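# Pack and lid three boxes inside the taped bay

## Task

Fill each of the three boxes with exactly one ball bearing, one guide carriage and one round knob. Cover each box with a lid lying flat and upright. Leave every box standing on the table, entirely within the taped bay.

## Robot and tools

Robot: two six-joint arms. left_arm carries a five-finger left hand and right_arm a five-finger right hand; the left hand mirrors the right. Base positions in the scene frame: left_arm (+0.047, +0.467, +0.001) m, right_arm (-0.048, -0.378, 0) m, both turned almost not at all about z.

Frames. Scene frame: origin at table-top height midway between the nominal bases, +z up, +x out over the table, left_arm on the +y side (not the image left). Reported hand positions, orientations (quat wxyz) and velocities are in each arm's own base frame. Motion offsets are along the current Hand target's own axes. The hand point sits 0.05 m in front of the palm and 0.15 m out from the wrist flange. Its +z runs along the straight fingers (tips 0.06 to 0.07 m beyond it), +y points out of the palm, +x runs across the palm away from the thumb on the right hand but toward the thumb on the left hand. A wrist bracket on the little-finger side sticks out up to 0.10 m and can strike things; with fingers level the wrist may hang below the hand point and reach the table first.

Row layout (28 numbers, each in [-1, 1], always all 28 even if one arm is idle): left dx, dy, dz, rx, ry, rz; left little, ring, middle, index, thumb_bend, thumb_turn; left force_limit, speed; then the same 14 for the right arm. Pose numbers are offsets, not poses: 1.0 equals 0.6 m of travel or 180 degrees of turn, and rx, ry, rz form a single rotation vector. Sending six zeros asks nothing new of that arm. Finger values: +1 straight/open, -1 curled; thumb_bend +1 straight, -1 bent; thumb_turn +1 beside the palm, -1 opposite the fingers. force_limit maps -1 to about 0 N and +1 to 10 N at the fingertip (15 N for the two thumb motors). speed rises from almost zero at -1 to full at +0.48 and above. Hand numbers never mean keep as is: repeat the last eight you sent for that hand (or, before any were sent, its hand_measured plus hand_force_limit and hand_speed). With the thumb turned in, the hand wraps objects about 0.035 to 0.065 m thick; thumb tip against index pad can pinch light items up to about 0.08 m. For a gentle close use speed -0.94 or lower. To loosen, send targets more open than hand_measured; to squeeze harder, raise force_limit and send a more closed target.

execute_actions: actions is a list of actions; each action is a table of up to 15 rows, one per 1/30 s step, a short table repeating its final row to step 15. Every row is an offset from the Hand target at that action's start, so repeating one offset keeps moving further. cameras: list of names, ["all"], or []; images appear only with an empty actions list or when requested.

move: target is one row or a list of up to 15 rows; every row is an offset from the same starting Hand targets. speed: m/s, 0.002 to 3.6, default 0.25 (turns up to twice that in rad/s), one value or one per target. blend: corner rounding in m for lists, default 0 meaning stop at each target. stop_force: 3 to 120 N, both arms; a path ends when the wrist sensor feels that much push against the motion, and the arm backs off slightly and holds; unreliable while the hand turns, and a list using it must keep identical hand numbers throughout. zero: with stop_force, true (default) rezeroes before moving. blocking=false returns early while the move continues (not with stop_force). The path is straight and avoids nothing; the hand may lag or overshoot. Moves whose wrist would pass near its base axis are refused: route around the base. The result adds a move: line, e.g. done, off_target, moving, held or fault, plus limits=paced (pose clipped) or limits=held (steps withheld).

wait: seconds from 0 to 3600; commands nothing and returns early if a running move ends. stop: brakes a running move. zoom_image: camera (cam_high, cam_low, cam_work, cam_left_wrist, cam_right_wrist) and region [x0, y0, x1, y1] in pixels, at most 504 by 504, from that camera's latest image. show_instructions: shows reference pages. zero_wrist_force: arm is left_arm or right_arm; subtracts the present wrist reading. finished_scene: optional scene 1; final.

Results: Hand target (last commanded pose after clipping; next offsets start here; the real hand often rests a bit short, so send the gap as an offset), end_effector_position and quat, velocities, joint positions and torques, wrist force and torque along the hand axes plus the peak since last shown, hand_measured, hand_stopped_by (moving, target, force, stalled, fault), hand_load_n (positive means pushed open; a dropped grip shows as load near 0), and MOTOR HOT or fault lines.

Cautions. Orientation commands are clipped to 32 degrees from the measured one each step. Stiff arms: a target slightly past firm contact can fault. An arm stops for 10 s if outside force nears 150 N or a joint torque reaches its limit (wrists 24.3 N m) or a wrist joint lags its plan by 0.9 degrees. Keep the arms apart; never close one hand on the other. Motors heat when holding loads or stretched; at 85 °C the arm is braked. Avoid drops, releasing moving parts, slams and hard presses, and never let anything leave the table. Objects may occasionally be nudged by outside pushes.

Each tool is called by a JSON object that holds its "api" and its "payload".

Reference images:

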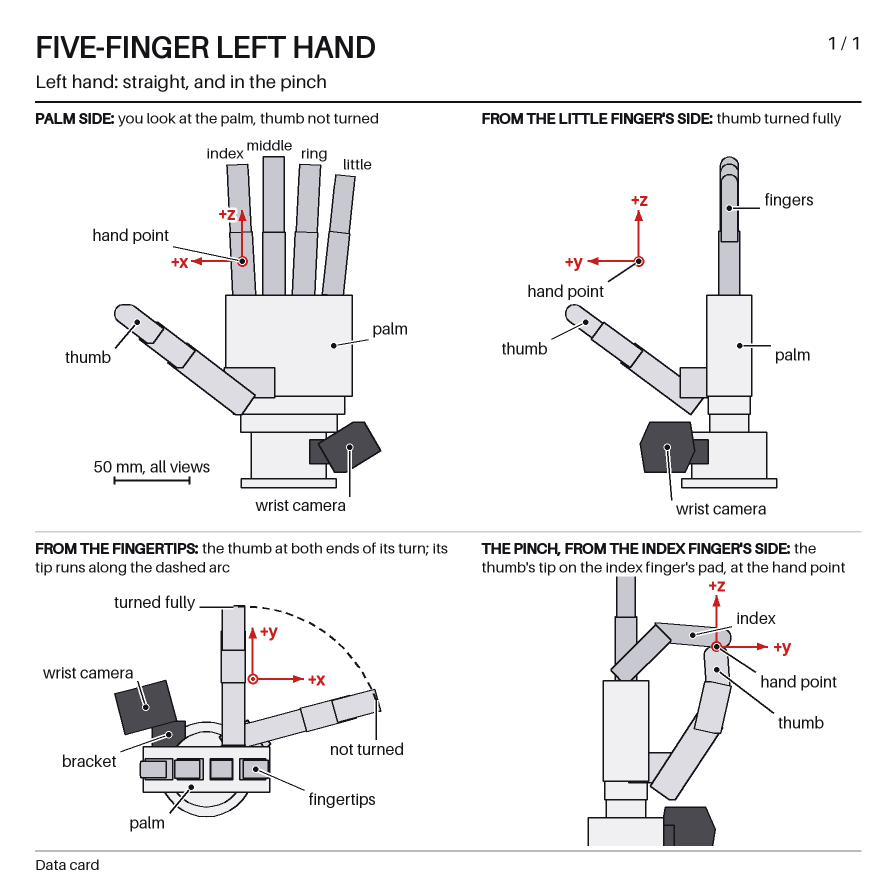

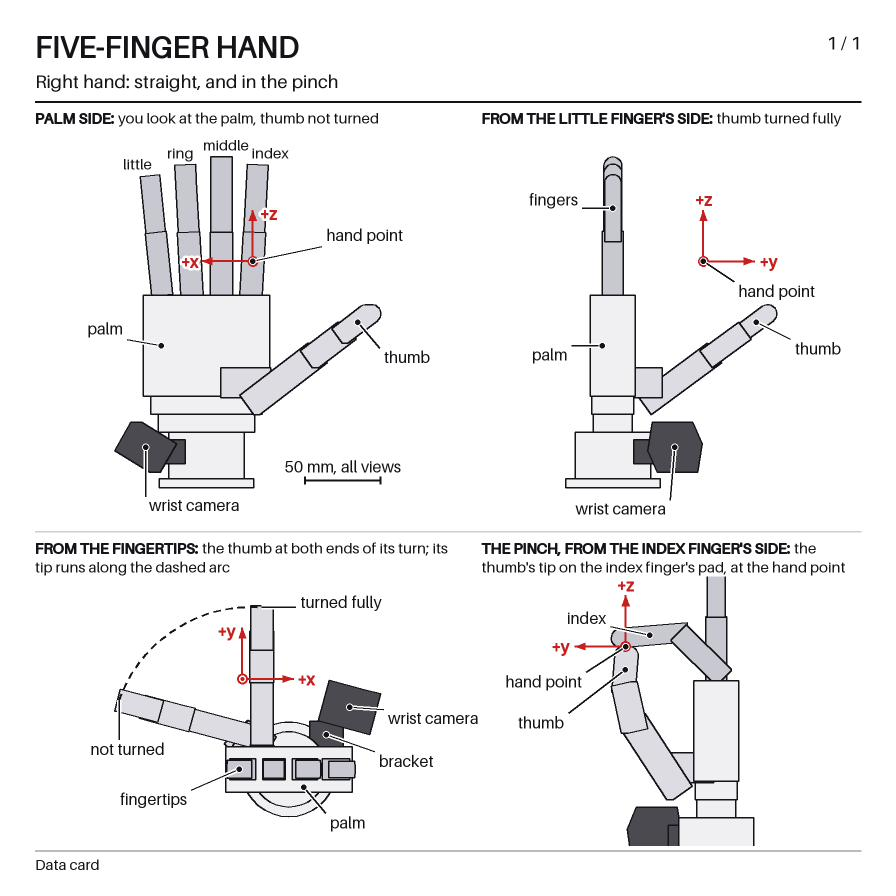

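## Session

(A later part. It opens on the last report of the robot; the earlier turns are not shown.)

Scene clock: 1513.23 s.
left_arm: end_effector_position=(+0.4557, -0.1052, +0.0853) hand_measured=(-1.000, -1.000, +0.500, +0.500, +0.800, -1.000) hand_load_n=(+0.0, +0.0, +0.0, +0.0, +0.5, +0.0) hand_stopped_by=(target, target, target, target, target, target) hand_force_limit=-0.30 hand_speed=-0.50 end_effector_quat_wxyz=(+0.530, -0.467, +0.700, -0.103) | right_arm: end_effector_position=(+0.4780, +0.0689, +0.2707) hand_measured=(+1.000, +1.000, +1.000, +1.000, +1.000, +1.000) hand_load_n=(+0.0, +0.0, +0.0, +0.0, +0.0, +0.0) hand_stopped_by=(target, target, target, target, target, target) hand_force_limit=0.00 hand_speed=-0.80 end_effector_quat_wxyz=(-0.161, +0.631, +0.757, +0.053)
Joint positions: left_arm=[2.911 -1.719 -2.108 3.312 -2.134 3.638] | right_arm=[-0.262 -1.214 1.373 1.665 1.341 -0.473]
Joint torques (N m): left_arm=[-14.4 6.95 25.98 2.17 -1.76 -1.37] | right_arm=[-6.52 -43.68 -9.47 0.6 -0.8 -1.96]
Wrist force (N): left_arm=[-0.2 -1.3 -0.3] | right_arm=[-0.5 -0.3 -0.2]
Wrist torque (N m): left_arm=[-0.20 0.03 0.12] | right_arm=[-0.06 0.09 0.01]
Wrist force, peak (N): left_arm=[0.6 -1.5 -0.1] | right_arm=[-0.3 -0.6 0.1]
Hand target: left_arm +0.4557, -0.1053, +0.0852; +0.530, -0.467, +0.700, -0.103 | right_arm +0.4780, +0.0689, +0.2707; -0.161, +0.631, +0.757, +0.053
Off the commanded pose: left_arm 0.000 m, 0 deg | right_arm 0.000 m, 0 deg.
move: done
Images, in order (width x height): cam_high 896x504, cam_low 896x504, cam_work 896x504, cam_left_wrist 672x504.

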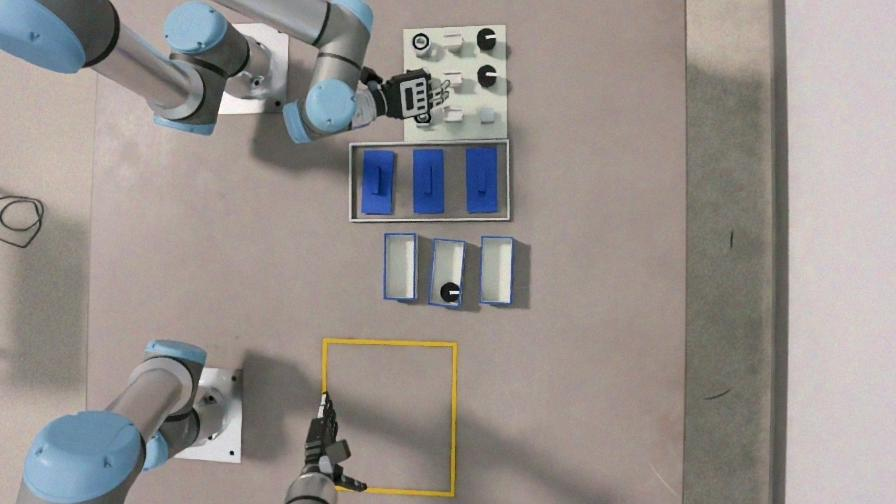

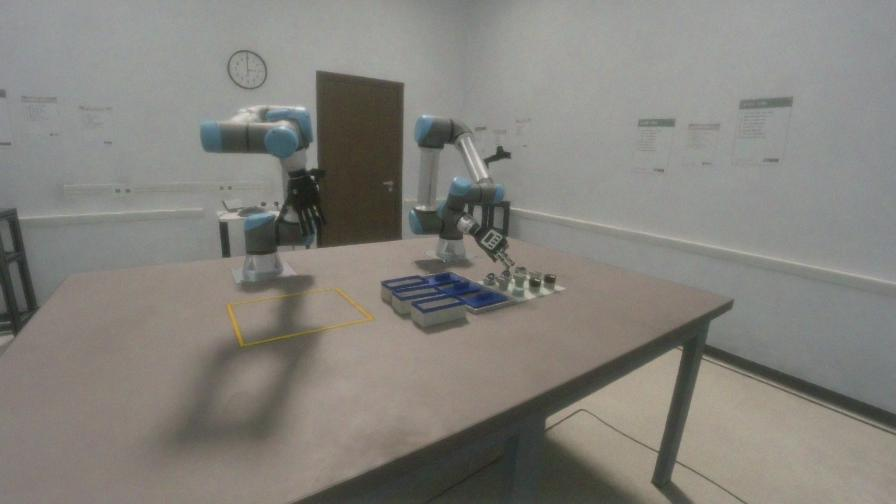

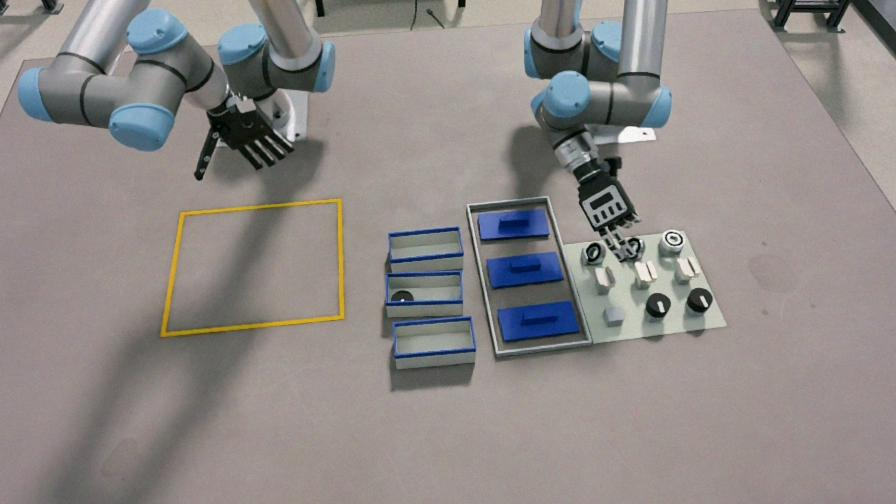

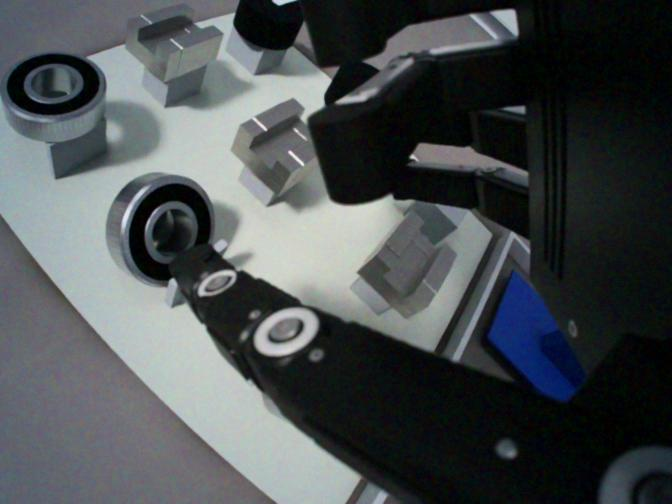

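{"api": "move", "payload": {"target": [0.0125,0.0207,0.0095,0,0,0,-1,-1,0.5,0.5,0.8,-1,-0.3,-0.5,0,0,0,0,0,0,1,1,1,1,1,1,0,-0.8], "speed": 0.1, "cameras": ["cam_high", "cam_work", "cam_left_wrist", "cam_low"]}}

{"api": "zoom_image", "payload": {"camera": "cam_work", "region": [580, 190, 680, 290]}}

{"api": "zoom_image", "payload": {"camera": "cam_low", "region": [460, 220, 560, 300]}}

Scene clock: 1529.27 s.
left_arm: end_effector_position=(+0.4537, -0.1023, +0.0701) hand_measured=(-1.000, -1.000, +0.500, +0.500, +0.800, -1.000) hand_load_n=(+0.0, +0.5, +0.5, +0.0, +0.0, +0.5) hand_stopped_by=(target, target, target, target, target, target) hand_force_limit=-0.30 hand_speed=-0.50 end_effector_quat_wxyz=(+0.530, -0.467, +0.700, -0.103) | right_arm: end_effector_position=(+0.4780, +0.0689, +0.2707) hand_measured=(+1.000, +1.000, +1.000, +1.000, +1.000, +1.000) hand_load_n=(+0.0, +0.0, +0.0, +0.0, +0.0, +0.0) hand_stopped_by=(target, target, target, target, target, target) hand_force_limit=0.00 hand_speed=-0.80 end_effector_quat_wxyz=(-0.161, +0.631, +0.757, +0.053)
Joint positions: left_arm=[2.919 -1.738 -2.135 3.361 -2.127 3.643] | right_arm=[-0.262 -1.214 1.373 1.665 1.341 -0.473]
Joint torques (N m): left_arm=[11.65 10.55 5.11 2.16 1.3 1.59] | right_arm=[-6.77 -44.2 -10.3 0.53 -0.91 -1.89]
Wrist force (N): left_arm=[-0.2 -1.2 -0.3] | right_arm=[-0.4 -0.4 0.0]
Wrist torque (N m): left_arm=[-0.18 0.03 -0.04] | right_arm=[-0.08 0.07 0.01]
Wrist force, peak (N): left_arm=[-0.2 -1.8 -0.3] | right_arm=[-0.3 -0.6 0.1]
Hand target: left_arm +0.4537, -0.1023, +0.0700; +0.530, -0.467, +0.700, -0.103 | right_arm +0.4780, +0.0689, +0.2707; -0.161, +0.631, +0.757, +0.053
Off the commanded pose: left_arm 0.000 m, 0 deg | right_arm 0.000 m, 0 deg.
move: done
Images, in order (width x height): cam_high 896x504, cam_low 896x504, cam_work 896x504, cam_left_wrist 672x504.

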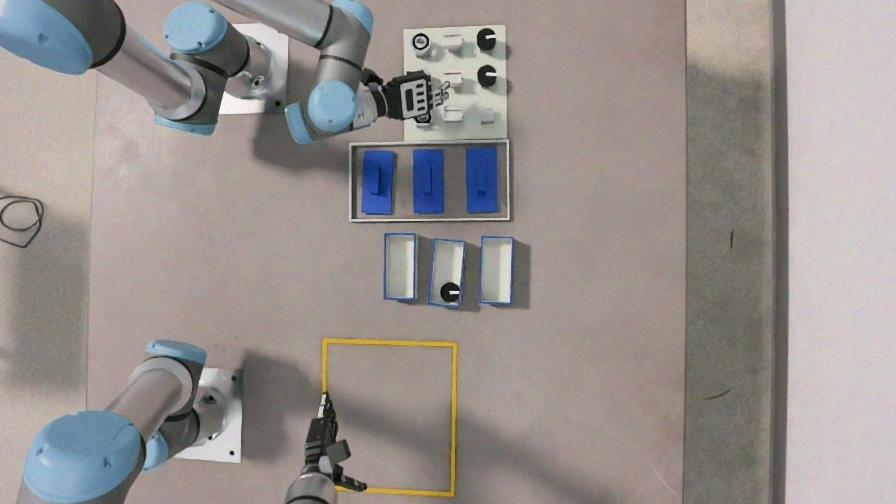

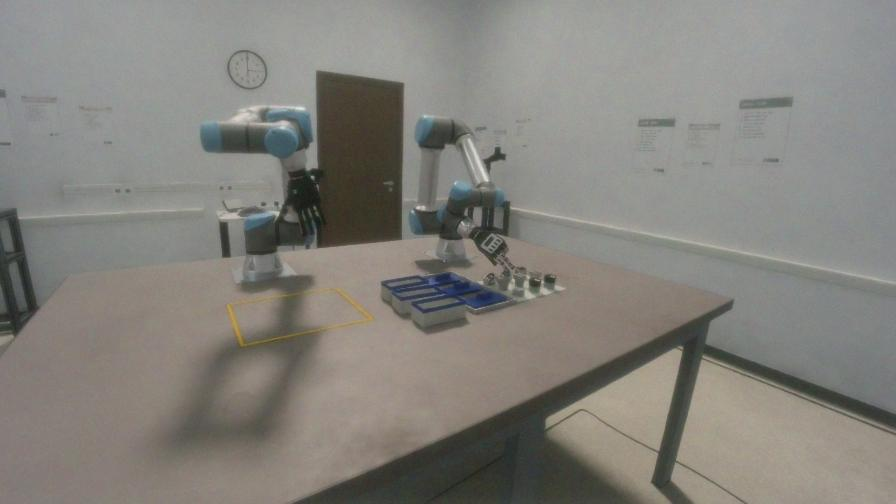

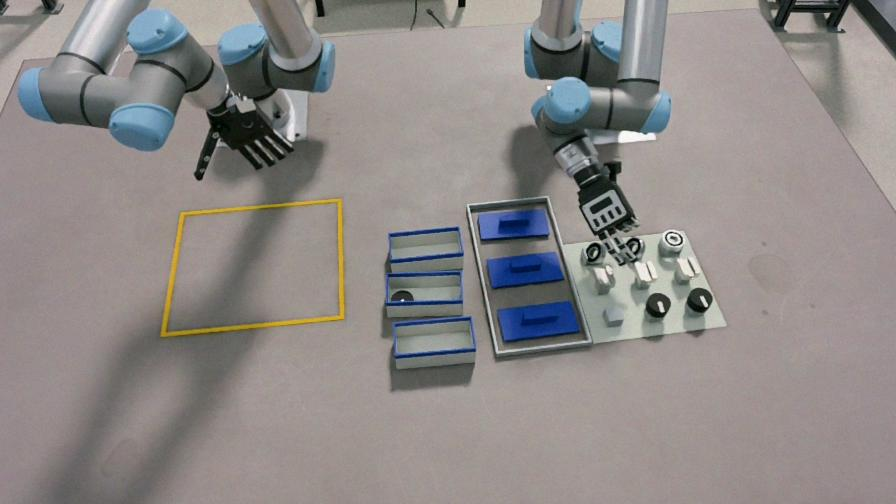

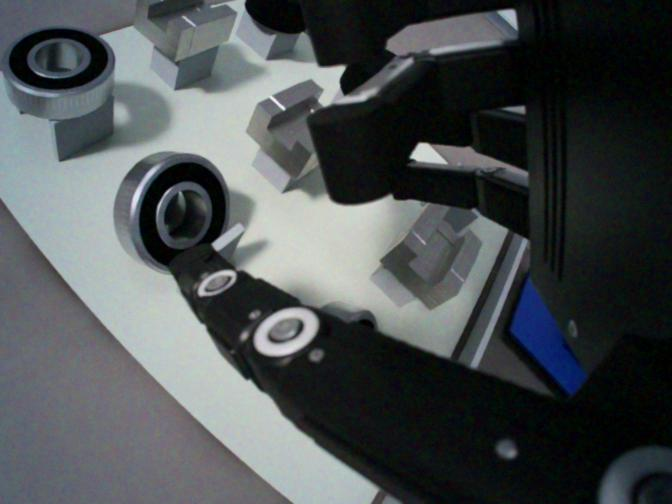

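Scaled by 5.040 from the camera's image (finer frame: 1280x720).

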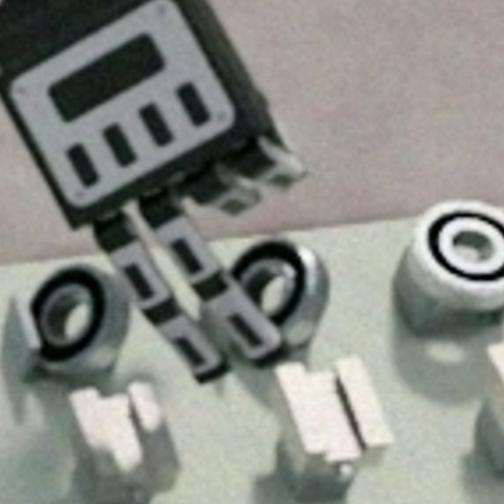

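Scaled by 5.040 from the camera's image (finer frame: 1280x720).

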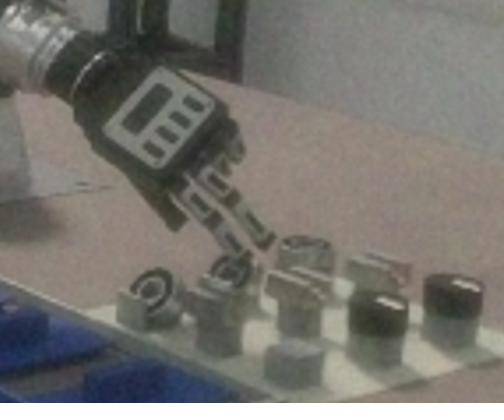

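{"api": "move", "payload": {"target": [0,0.0419,0.0272,0,0,0,-1,-1,0.5,0.5,0.8,-1,-0.3,-0.5,0,0,0,0,0,0,1,1,1,1,1,1,0,-0.8], "speed": 0.05, "stop_force": 3, "cameras": ["cam_high", "cam_work", "cam_left_wrist", "cam_low"]}}

{"api": "zoom_image", "payload": {"camera": "cam_work", "region": [580, 190, 680, 290]}}

{"api": "zoom_image", "payload": {"camera": "cam_low", "region": [470, 240, 540, 300]}}

{"api": "zoom_image", "payload": {"camera": "cam_high", "region": [390, 60, 470, 140]}}

Scene clock: 1542.50 s.
left_arm: end_effector_position=(+0.4537, -0.0835, +0.0479) hand_measured=(-1.000, -1.000, +0.500, +0.500, +0.800, -1.000) hand_load_n=(+0.0, +0.0, +0.0, +0.0, +0.0, +0.0) hand_stopped_by=(target, target, target, target, target, target) hand_force_limit=-0.30 hand_speed=-0.50 end_effector_quat_wxyz=(+0.530, -0.467, +0.700, -0.103) | right_arm: end_effector_position=(+0.4780, +0.0689, +0.2707) hand_measured=(+1.000, +1.000, +1.000, +1.000, +1.000, +1.000) hand_load_n=(-0.5, +0.5, +0.0, +0.0, +0.0, +0.0) hand_stopped_by=(target, target, target, target, target, target) hand_force_limit=0.00 hand_speed=-0.80 end_effector_quat_wxyz=(-0.161, +0.631, +0.757, +0.053)
Joint positions: left_arm=[2.979 -1.754 -2.191 3.449 -2.075 3.676] | right_arm=[-0.262 -1.214 1.373 1.665 1.341 -0.473]
Joint torques (N m): left_arm=[-13.45 34.96 23.66 -2.2 -1.43 -1.39] | right_arm=[-6.69 -43.91 -9.21 0.52 -0.92 -1.99]
Wrist force (N): left_arm=[-2.2 -2.8 -2.8] | right_arm=[-0.2 -0.3 0.1]
Wrist torque (N m): left_arm=[-0.04 -0.02 -0.09] | right_arm=[-0.07 0.04 0.03]
Wrist force, peak (N): left_arm=[-3.3 -4.4 -3.9] | right_arm=[-0.5 -0.6 0.0]
Hand target: left_arm +0.4537, -0.0835, +0.0479; +0.530, -0.467, +0.700, -0.103 (not the last commanded pose) | right_arm +0.4780, +0.0689, +0.2707; -0.161, +0.631, +0.757, +0.053
Off the commanded pose: left_arm 0.001 m, 0 deg | right_arm 0.000 m, 0 deg.
move: contact (left_arm)
Images, in order (width x height): cam_high 896x504, cam_low 896x504, cam_work 896x504, cam_left_wrist 672x504.

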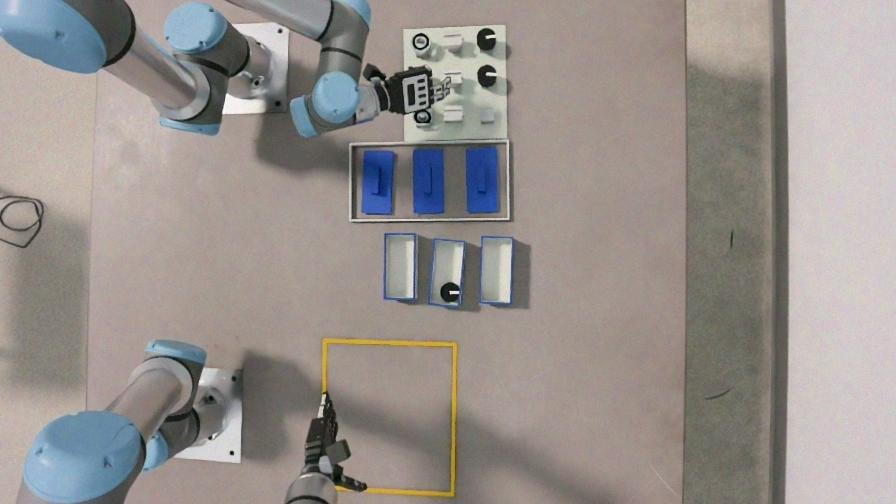

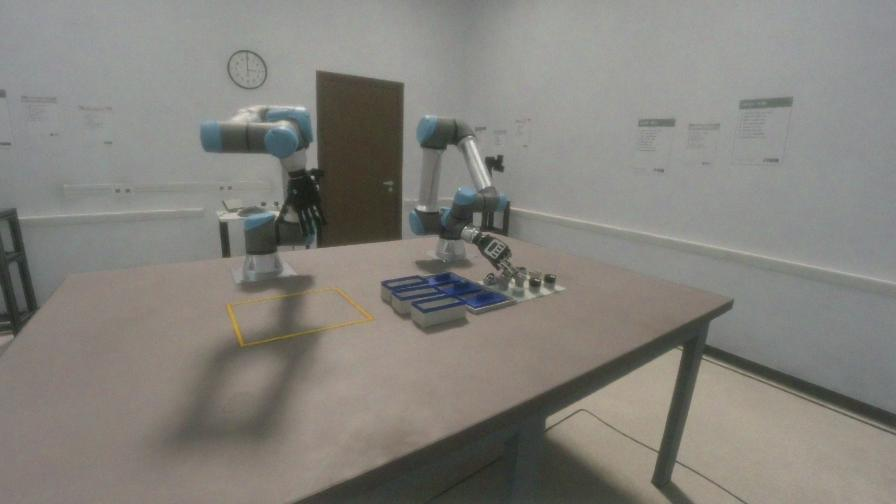

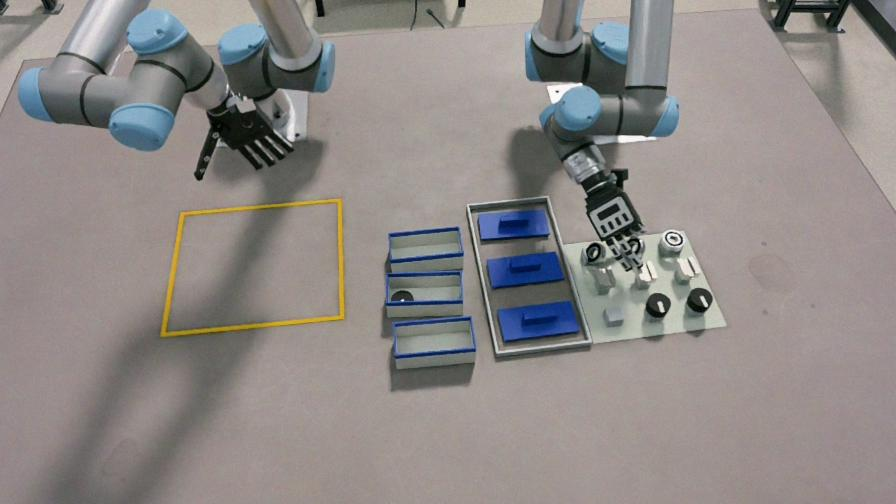

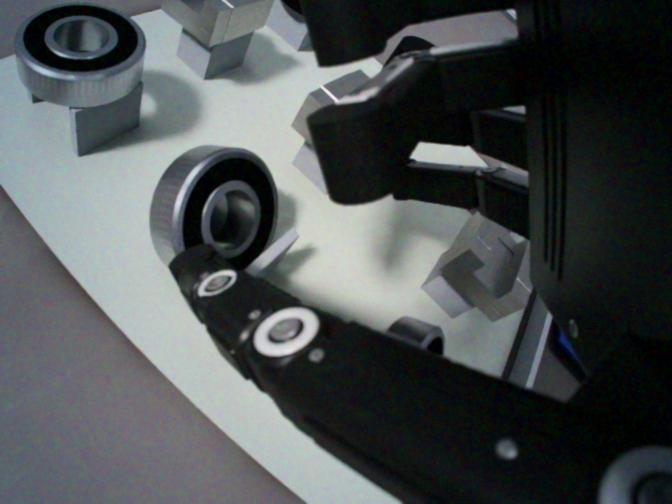

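Scaled by 5.040 from the camera's image (finer frame: 1280x720).

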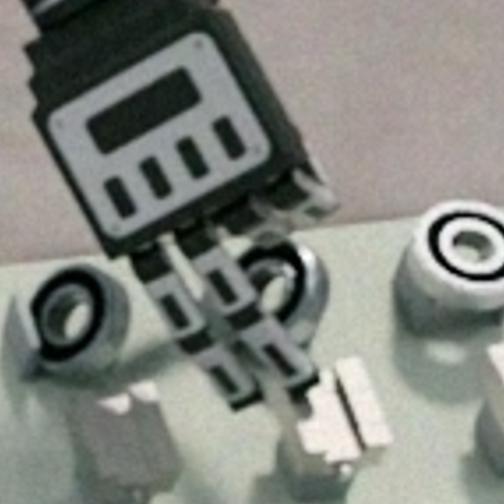

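Scaled by 7.200 from the camera's image (finer frame: 1280x720).

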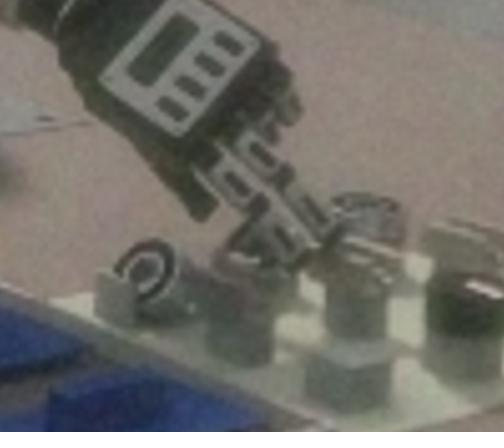

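Scaled by 6.300 from the camera's image (finer frame: 1280x720).

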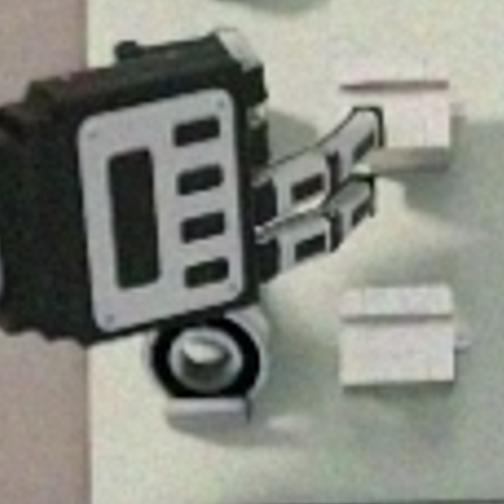

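{"api": "move", "payload": {"target": [[0,0,0,0,0,0,-1,-1,0.25,0.25,0.8,-1,-0.3,-0.7,0,0,0,0,0,0,1,1,1,1,1,1,0,-0.8],[0,0.0210,0.0136,0,0,0,-1,-1,0.25,0.25,0.8,-1,-0.3,-0.7,0,0,0,0,0,0,1,1,1,1,1,1,0,-0.8]], "speed": 0.03, "cameras": ["cam_high", "cam_work", "cam_left_wrist", "cam_low"]}}

{"api": "zoom_image", "payload": {"camera": "cam_work", "region": [580, 190, 680, 290]}}

{"api": "zoom_image", "payload": {"camera": "cam_high", "region": [390, 60, 470, 140]}}

Scene clock: 1562.63 s.
left_arm: end_effector_position=(+0.4537, -0.0739, +0.0366) hand_measured=(-1.000, -1.000, +0.248, +0.250, +0.800, -1.000) hand_load_n=(+0.0, +0.0, -12.0, +0.0, +0.0, +0.5) hand_stopped_by=(target, target, target, target, target, target) hand_force_limit=-0.30 hand_speed=-0.70 end_effector_quat_wxyz=(+0.530, -0.467, +0.700, -0.103) | right_arm: end_effector_position=(+0.4780, +0.0689, +0.2707) hand_measured=(+1.000, +1.000, +1.000, +1.000, +1.000, +1.000) hand_load_n=(+0.0, +0.0, +0.0, +0.0, +0.0, +0.0) hand_stopped_by=(target, target, target, target, target, target) hand_force_limit=0.00 hand_speed=-0.80 end_effector_quat_wxyz=(-0.161, +0.631, +0.757, +0.053)
Joint positions: left_arm=[3.01 -1.765 -2.218 3.495 -2.047 3.693] | right_arm=[-0.262 -1.214 1.373 1.665 1.341 -0.473]
Joint torques (N m): left_arm=[19.29 -13.04 -8.5 -1.68 2.34 0.6] | right_arm=[-6.44 -43.34 -9.92 0.66 -0.9 -2.04]
Wrist force (N): left_arm=[-20.3 -34.5 -38.0] | right_arm=[-0.4 -0.4 0.0]
Wrist torque (N m): left_arm=[0.09 -0.97 0.44] | right_arm=[-0.09 0.07 0.01]
Wrist force, peak (N): left_arm=[-20.3 -34.5 -38.0] | right_arm=[-0.6 -0.5 -0.1]
Hand target: left_arm +0.4537, -0.0738, +0.0364; +0.530, -0.467, +0.700, -0.103 | right_arm +0.4780, +0.0689, +0.2707; -0.161, +0.631, +0.757, +0.053
Off the commanded pose: left_arm 0.000 m, 0 deg | right_arm 0.000 m, 0 deg.
move: done
Images, in order (width x height): cam_high 896x504, cam_low 896x504, cam_work 896x504, cam_left_wrist 672x504.

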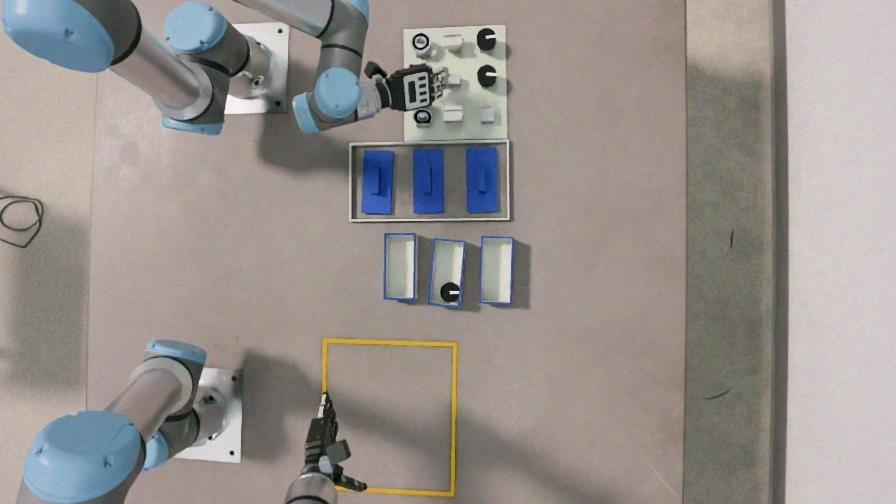

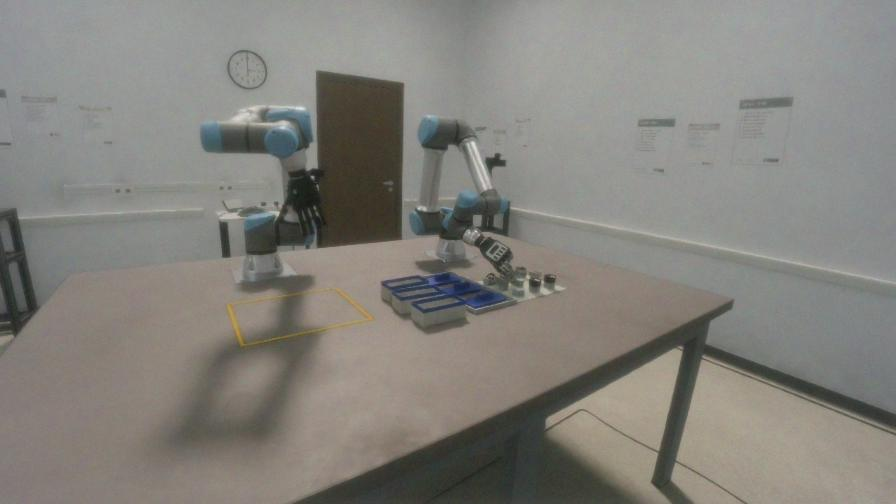

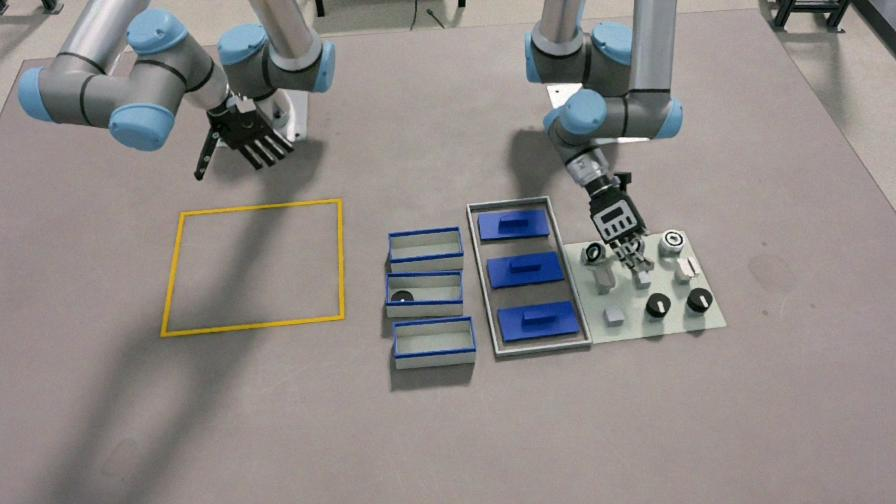

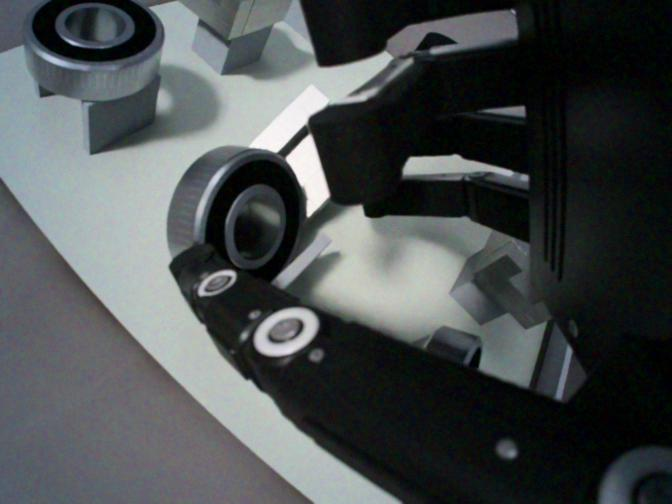

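Scaled by 5.040 from the camera's image (finer frame: 1280x720).

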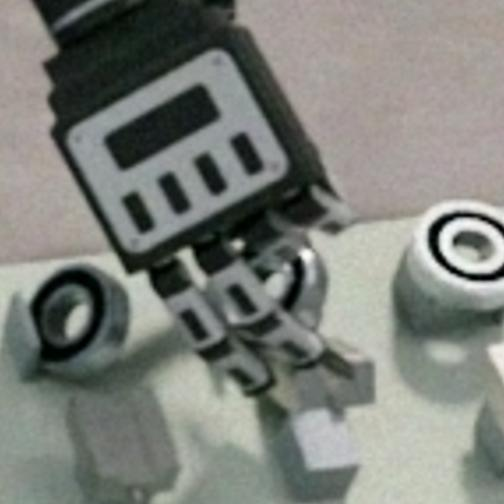

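Scaled by 6.300 from the camera's image (finer frame: 1280x720).

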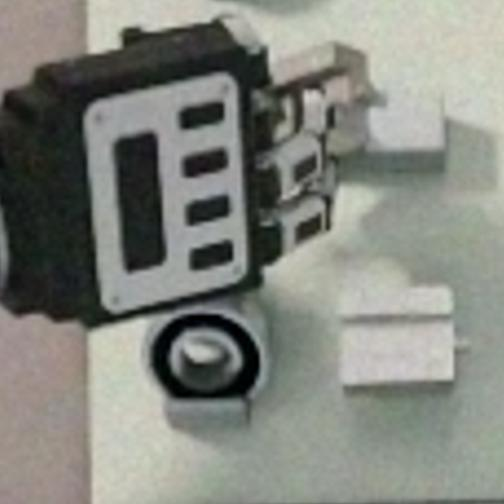

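{"api": "move", "payload": {"target": [0,-0.0210,-0.0136,0,0,0,-1,-1,0.25,0.25,0.8,-1,-0.3,-0.7,0,0,0,0,0,0,1,1,1,1,1,1,0,-0.8], "speed": 0.05, "cameras": ["cam_high", "cam_work", "cam_left_wrist"]}}

{"api": "zoom_image", "payload": {"camera": "cam_work", "region": [580, 190, 680, 290]}}

{"api": "zoom_image", "payload": {"camera": "cam_high", "region": [390, 60, 470, 140]}}

Scene clock: 1570.40 s.
left_arm: end_effector_position=(+0.4537, -0.0835, +0.0478) hand_measured=(-1.000, -1.000, +0.250, +0.250, +0.800, -1.000) hand_load_n=(-0.5, +0.0, +0.0, +0.0, +0.0, +0.0) hand_stopped_by=(target, target, target, target, target, target) hand_force_limit=-0.30 hand_speed=-0.70 end_effector_quat_wxyz=(+0.530, -0.467, +0.700, -0.103) | right_arm: end_effector_position=(+0.4780, +0.0689, +0.2707) hand_measured=(+1.000, +1.000, +1.000, +1.000, +1.000, +1.000) hand_load_n=(+0.0, +0.0, +0.0, +0.0, +0.0, +0.0) hand_stopped_by=(target, target, target, target, target, target) hand_force_limit=0.00 hand_speed=-0.80 end_effector_quat_wxyz=(-0.161, +0.631, +0.757, +0.053)
Joint positions: left_arm=[2.979 -1.754 -2.191 3.45 -2.075 3.676] | right_arm=[-0.262 -1.214 1.373 1.665 1.341 -0.473]
Joint torques (N m): left_arm=[-13.07 37.03 24.02 -1.91 -1.72 -1.21] | right_arm=[-6.56 -43.47 -9.27 0.59 -0.96 -2.01]
Wrist force (N): left_arm=[0.1 -1.0 -0.2] | right_arm=[-0.3 -0.5 0.0]
Wrist torque (N m): left_arm=[-0.14 -0.05 0.11] | right_arm=[-0.09 0.06 0.01]
Wrist force, peak (N): left_arm=[-21.6 -36.9 -39.8] | right_arm=[-0.5 -0.7 0.0]
Hand target: left_arm +0.4537, -0.0835, +0.0479; +0.530, -0.467, +0.700, -0.103 | right_arm +0.4780, +0.0689, +0.2707; -0.161, +0.631, +0.757, +0.053
Off the commanded pose: left_arm 0.000 m, 0 deg | right_arm 0.000 m, 0 deg.
move: done

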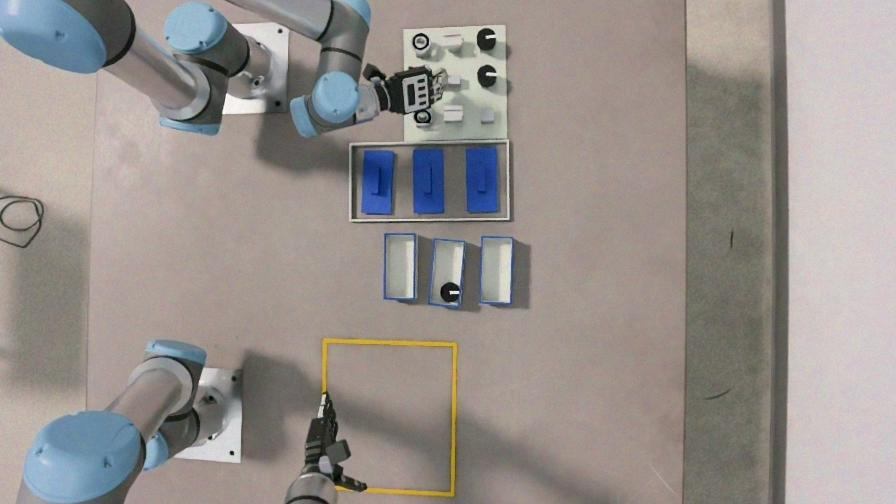

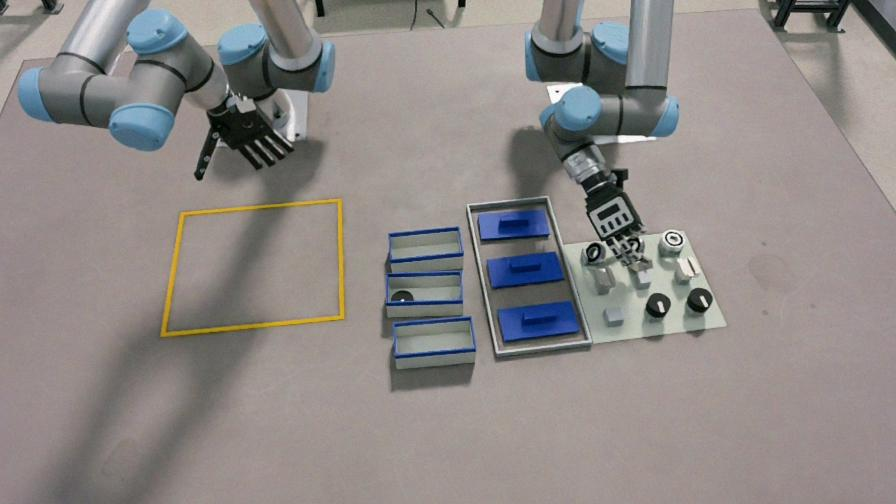

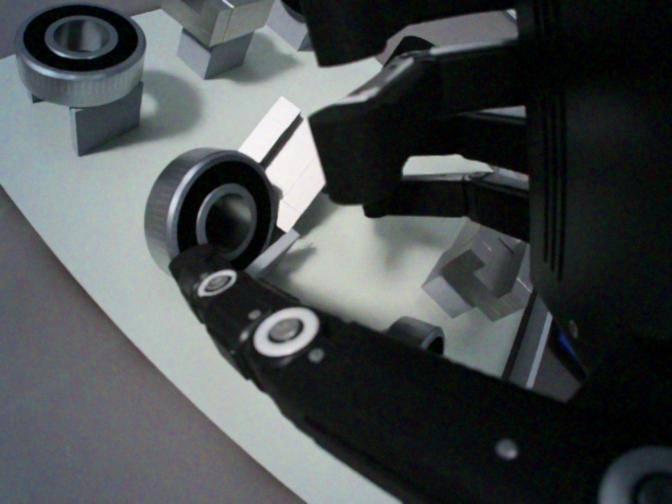

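Scaled by 5.040 from the camera's image (finer frame: 1280x720).

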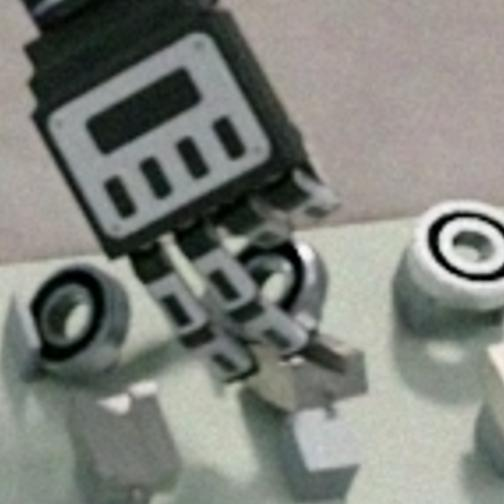

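Scaled by 6.300 from the camera's image (finer frame: 1280x720).

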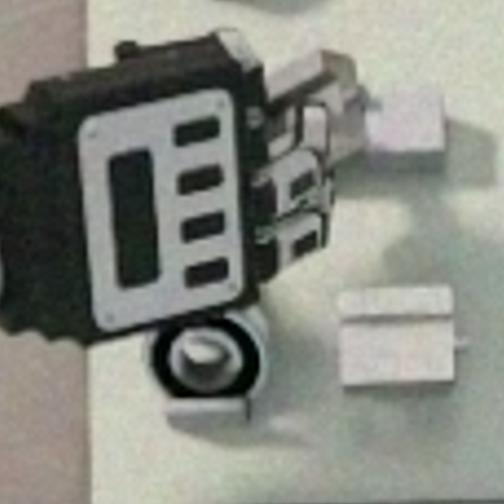

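{"api": "move", "payload": {"target": [0,-0.14,-0.0908,0,0,0,-1,-1,0.25,0.25,0.8,-1,-0.3,-0.7,0,0,0,0,0,0,1,1,1,1,1,1,0,-0.8], "speed": 0.15, "cameras": ["cam_high", "cam_work", "cam_left_wrist", "cam_low"]}}

{"api": "zoom_image", "payload": {"camera": "cam_work", "region": [590, 200, 690, 300]}}

{"api": "zoom_image", "payload": {"camera": "cam_high", "region": [400, 50, 480, 130]}}

{"api": "zoom_image", "payload": {"camera": "cam_left_wrist", "region": [0, 0, 360, 360]}}

{"api": "zoom_image", "payload": {"camera": "cam_low", "region": [480, 250, 560, 310]}}

Scene clock: 1585.23 s.
left_arm: end_effector_position=(+0.4538, -0.1481, +0.1243) hand_measured=(-1.000, -1.000, +0.250, +0.250, +0.800, -1.000) hand_load_n=(+0.0, +0.0, +0.0, +0.0, +0.0, +0.0) hand_stopped_by=(target, target, target, target, target, target) hand_force_limit=-0.30 hand_speed=-0.70 end_effector_quat_wxyz=(+0.530, -0.467, +0.700, -0.103) | right_arm: end_effector_position=(+0.4780, +0.0689, +0.2707) hand_measured=(+1.000, +1.000, +1.000, +1.000, +1.000, +1.000) hand_load_n=(+0.0, +0.0, +0.0, +0.0, +0.0, +0.0) hand_stopped_by=(target, target, target, target, target, target) hand_force_limit=0.00 hand_speed=-0.80 end_effector_quat_wxyz=(-0.161, +0.631, +0.757, +0.053)
Joint positions: left_arm=[2.785 -1.729 -1.98 3.149 -2.242 3.559] | right_arm=[-0.262 -1.214 1.373 1.665 1.341 -0.473]
Joint torques (N m): left_arm=[-13.45 10.86 27.11 -2.08 -2.07 -1.61] | right_arm=[-7.29 -43.79 -9.01 0.55 -0.86 -1.94]
Wrist force (N): left_arm=[0.0 -1.6 -0.1] | right_arm=[-0.5 -0.4 -0.1]
Wrist torque (N m): left_arm=[-0.29 -0.03 0.12] | right_arm=[-0.08 0.09 0.00]
Wrist force, peak (N): left_arm=[0.1 -2.4 -0.4] | right_arm=[-0.4 -0.6 0.2]
Hand target: left_arm +0.4538, -0.1482, +0.1243; +0.530, -0.467, +0.700, -0.103 | right_arm +0.4780, +0.0689, +0.2707; -0.161, +0.631, +0.757, +0.053
Off the commanded pose: left_arm 0.000 m, 0 deg | right_arm 0.000 m, 0 deg.
move: done
Images, in order (width x height): cam_high 896x504, cam_low 896x504, cam_work 896x504, cam_left_wrist 672x504.

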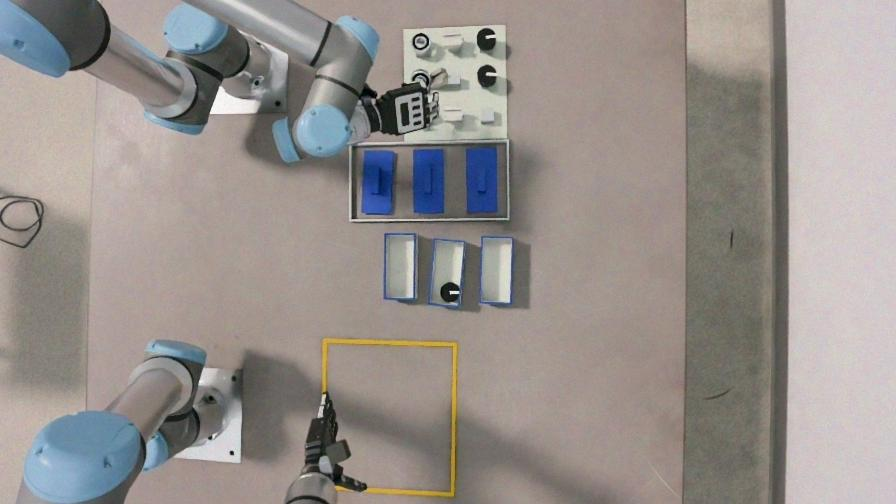

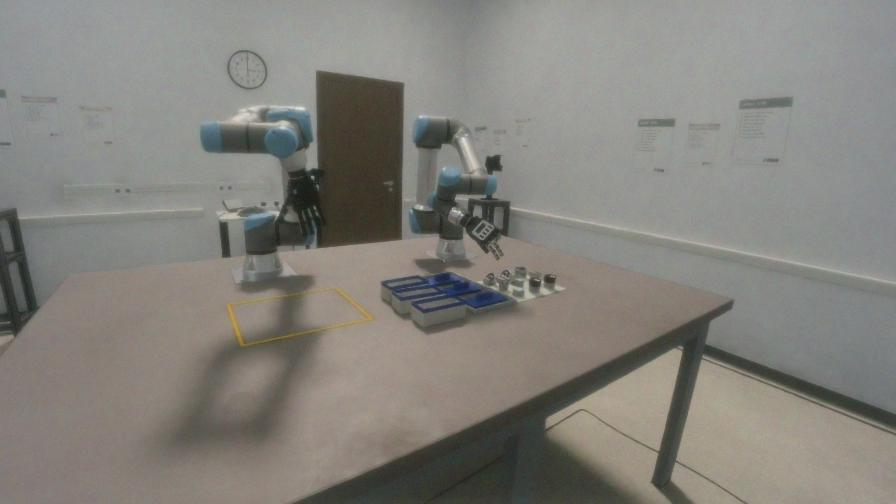

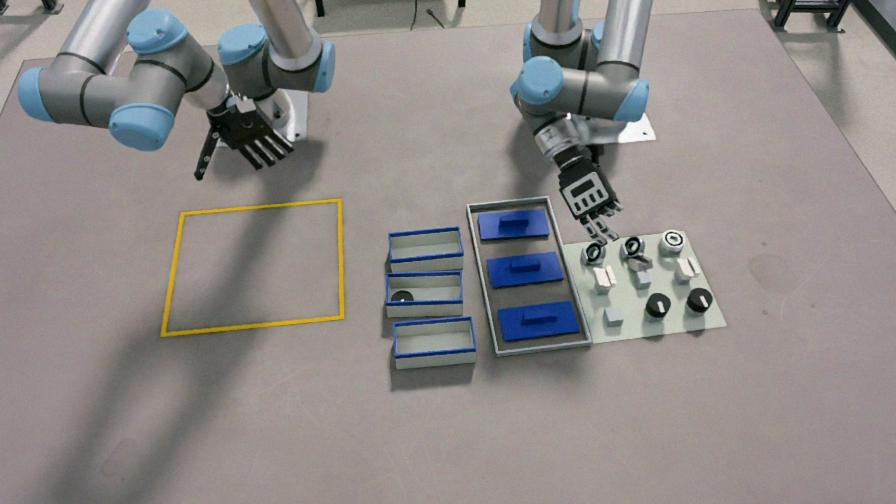

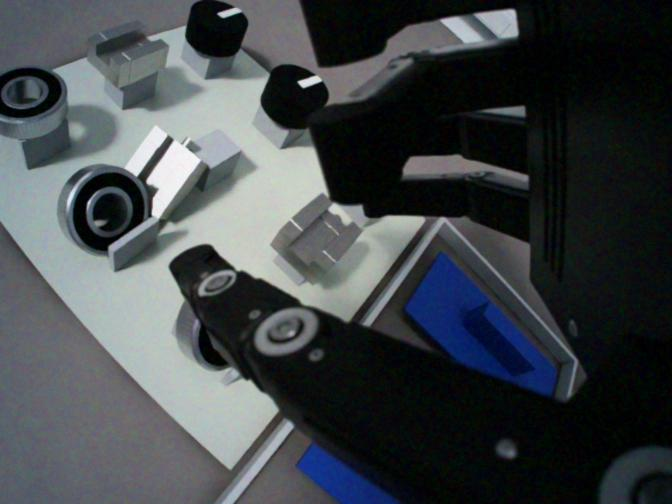

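Scaled by 5.040 from the camera's image (finer frame: 1280x720).

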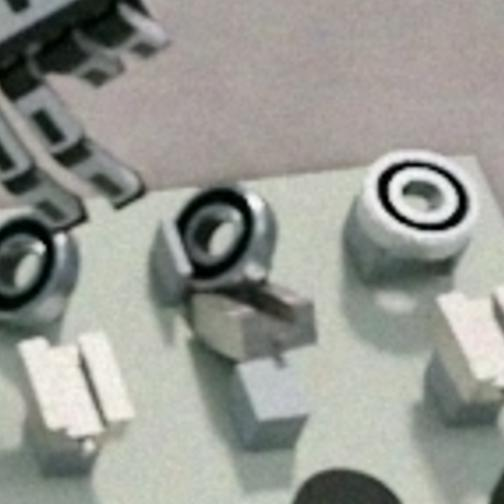

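Scaled by 6.300 from the camera's image (finer frame: 1280x720).

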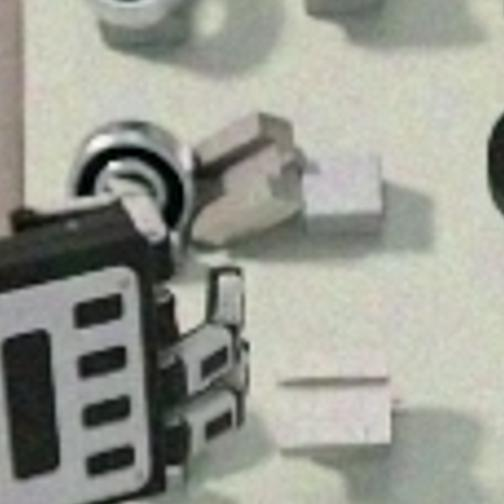

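Scaled by 1.400 from the camera's image (finer frame: 960x720).

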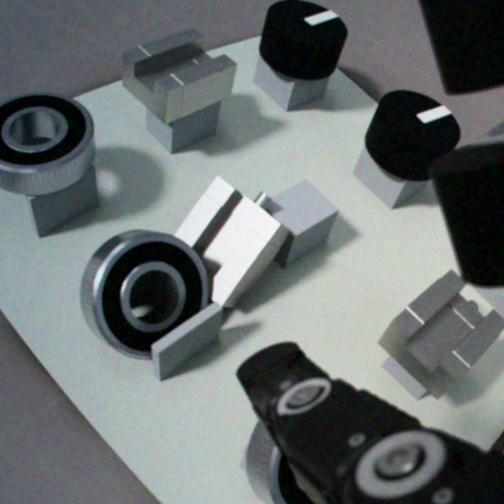

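Scaled by 6.300 from the camera's image (finer frame: 1280x720).

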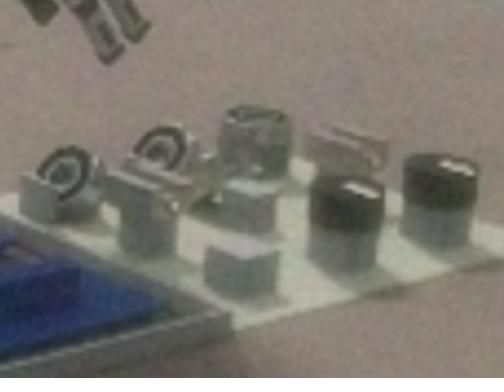

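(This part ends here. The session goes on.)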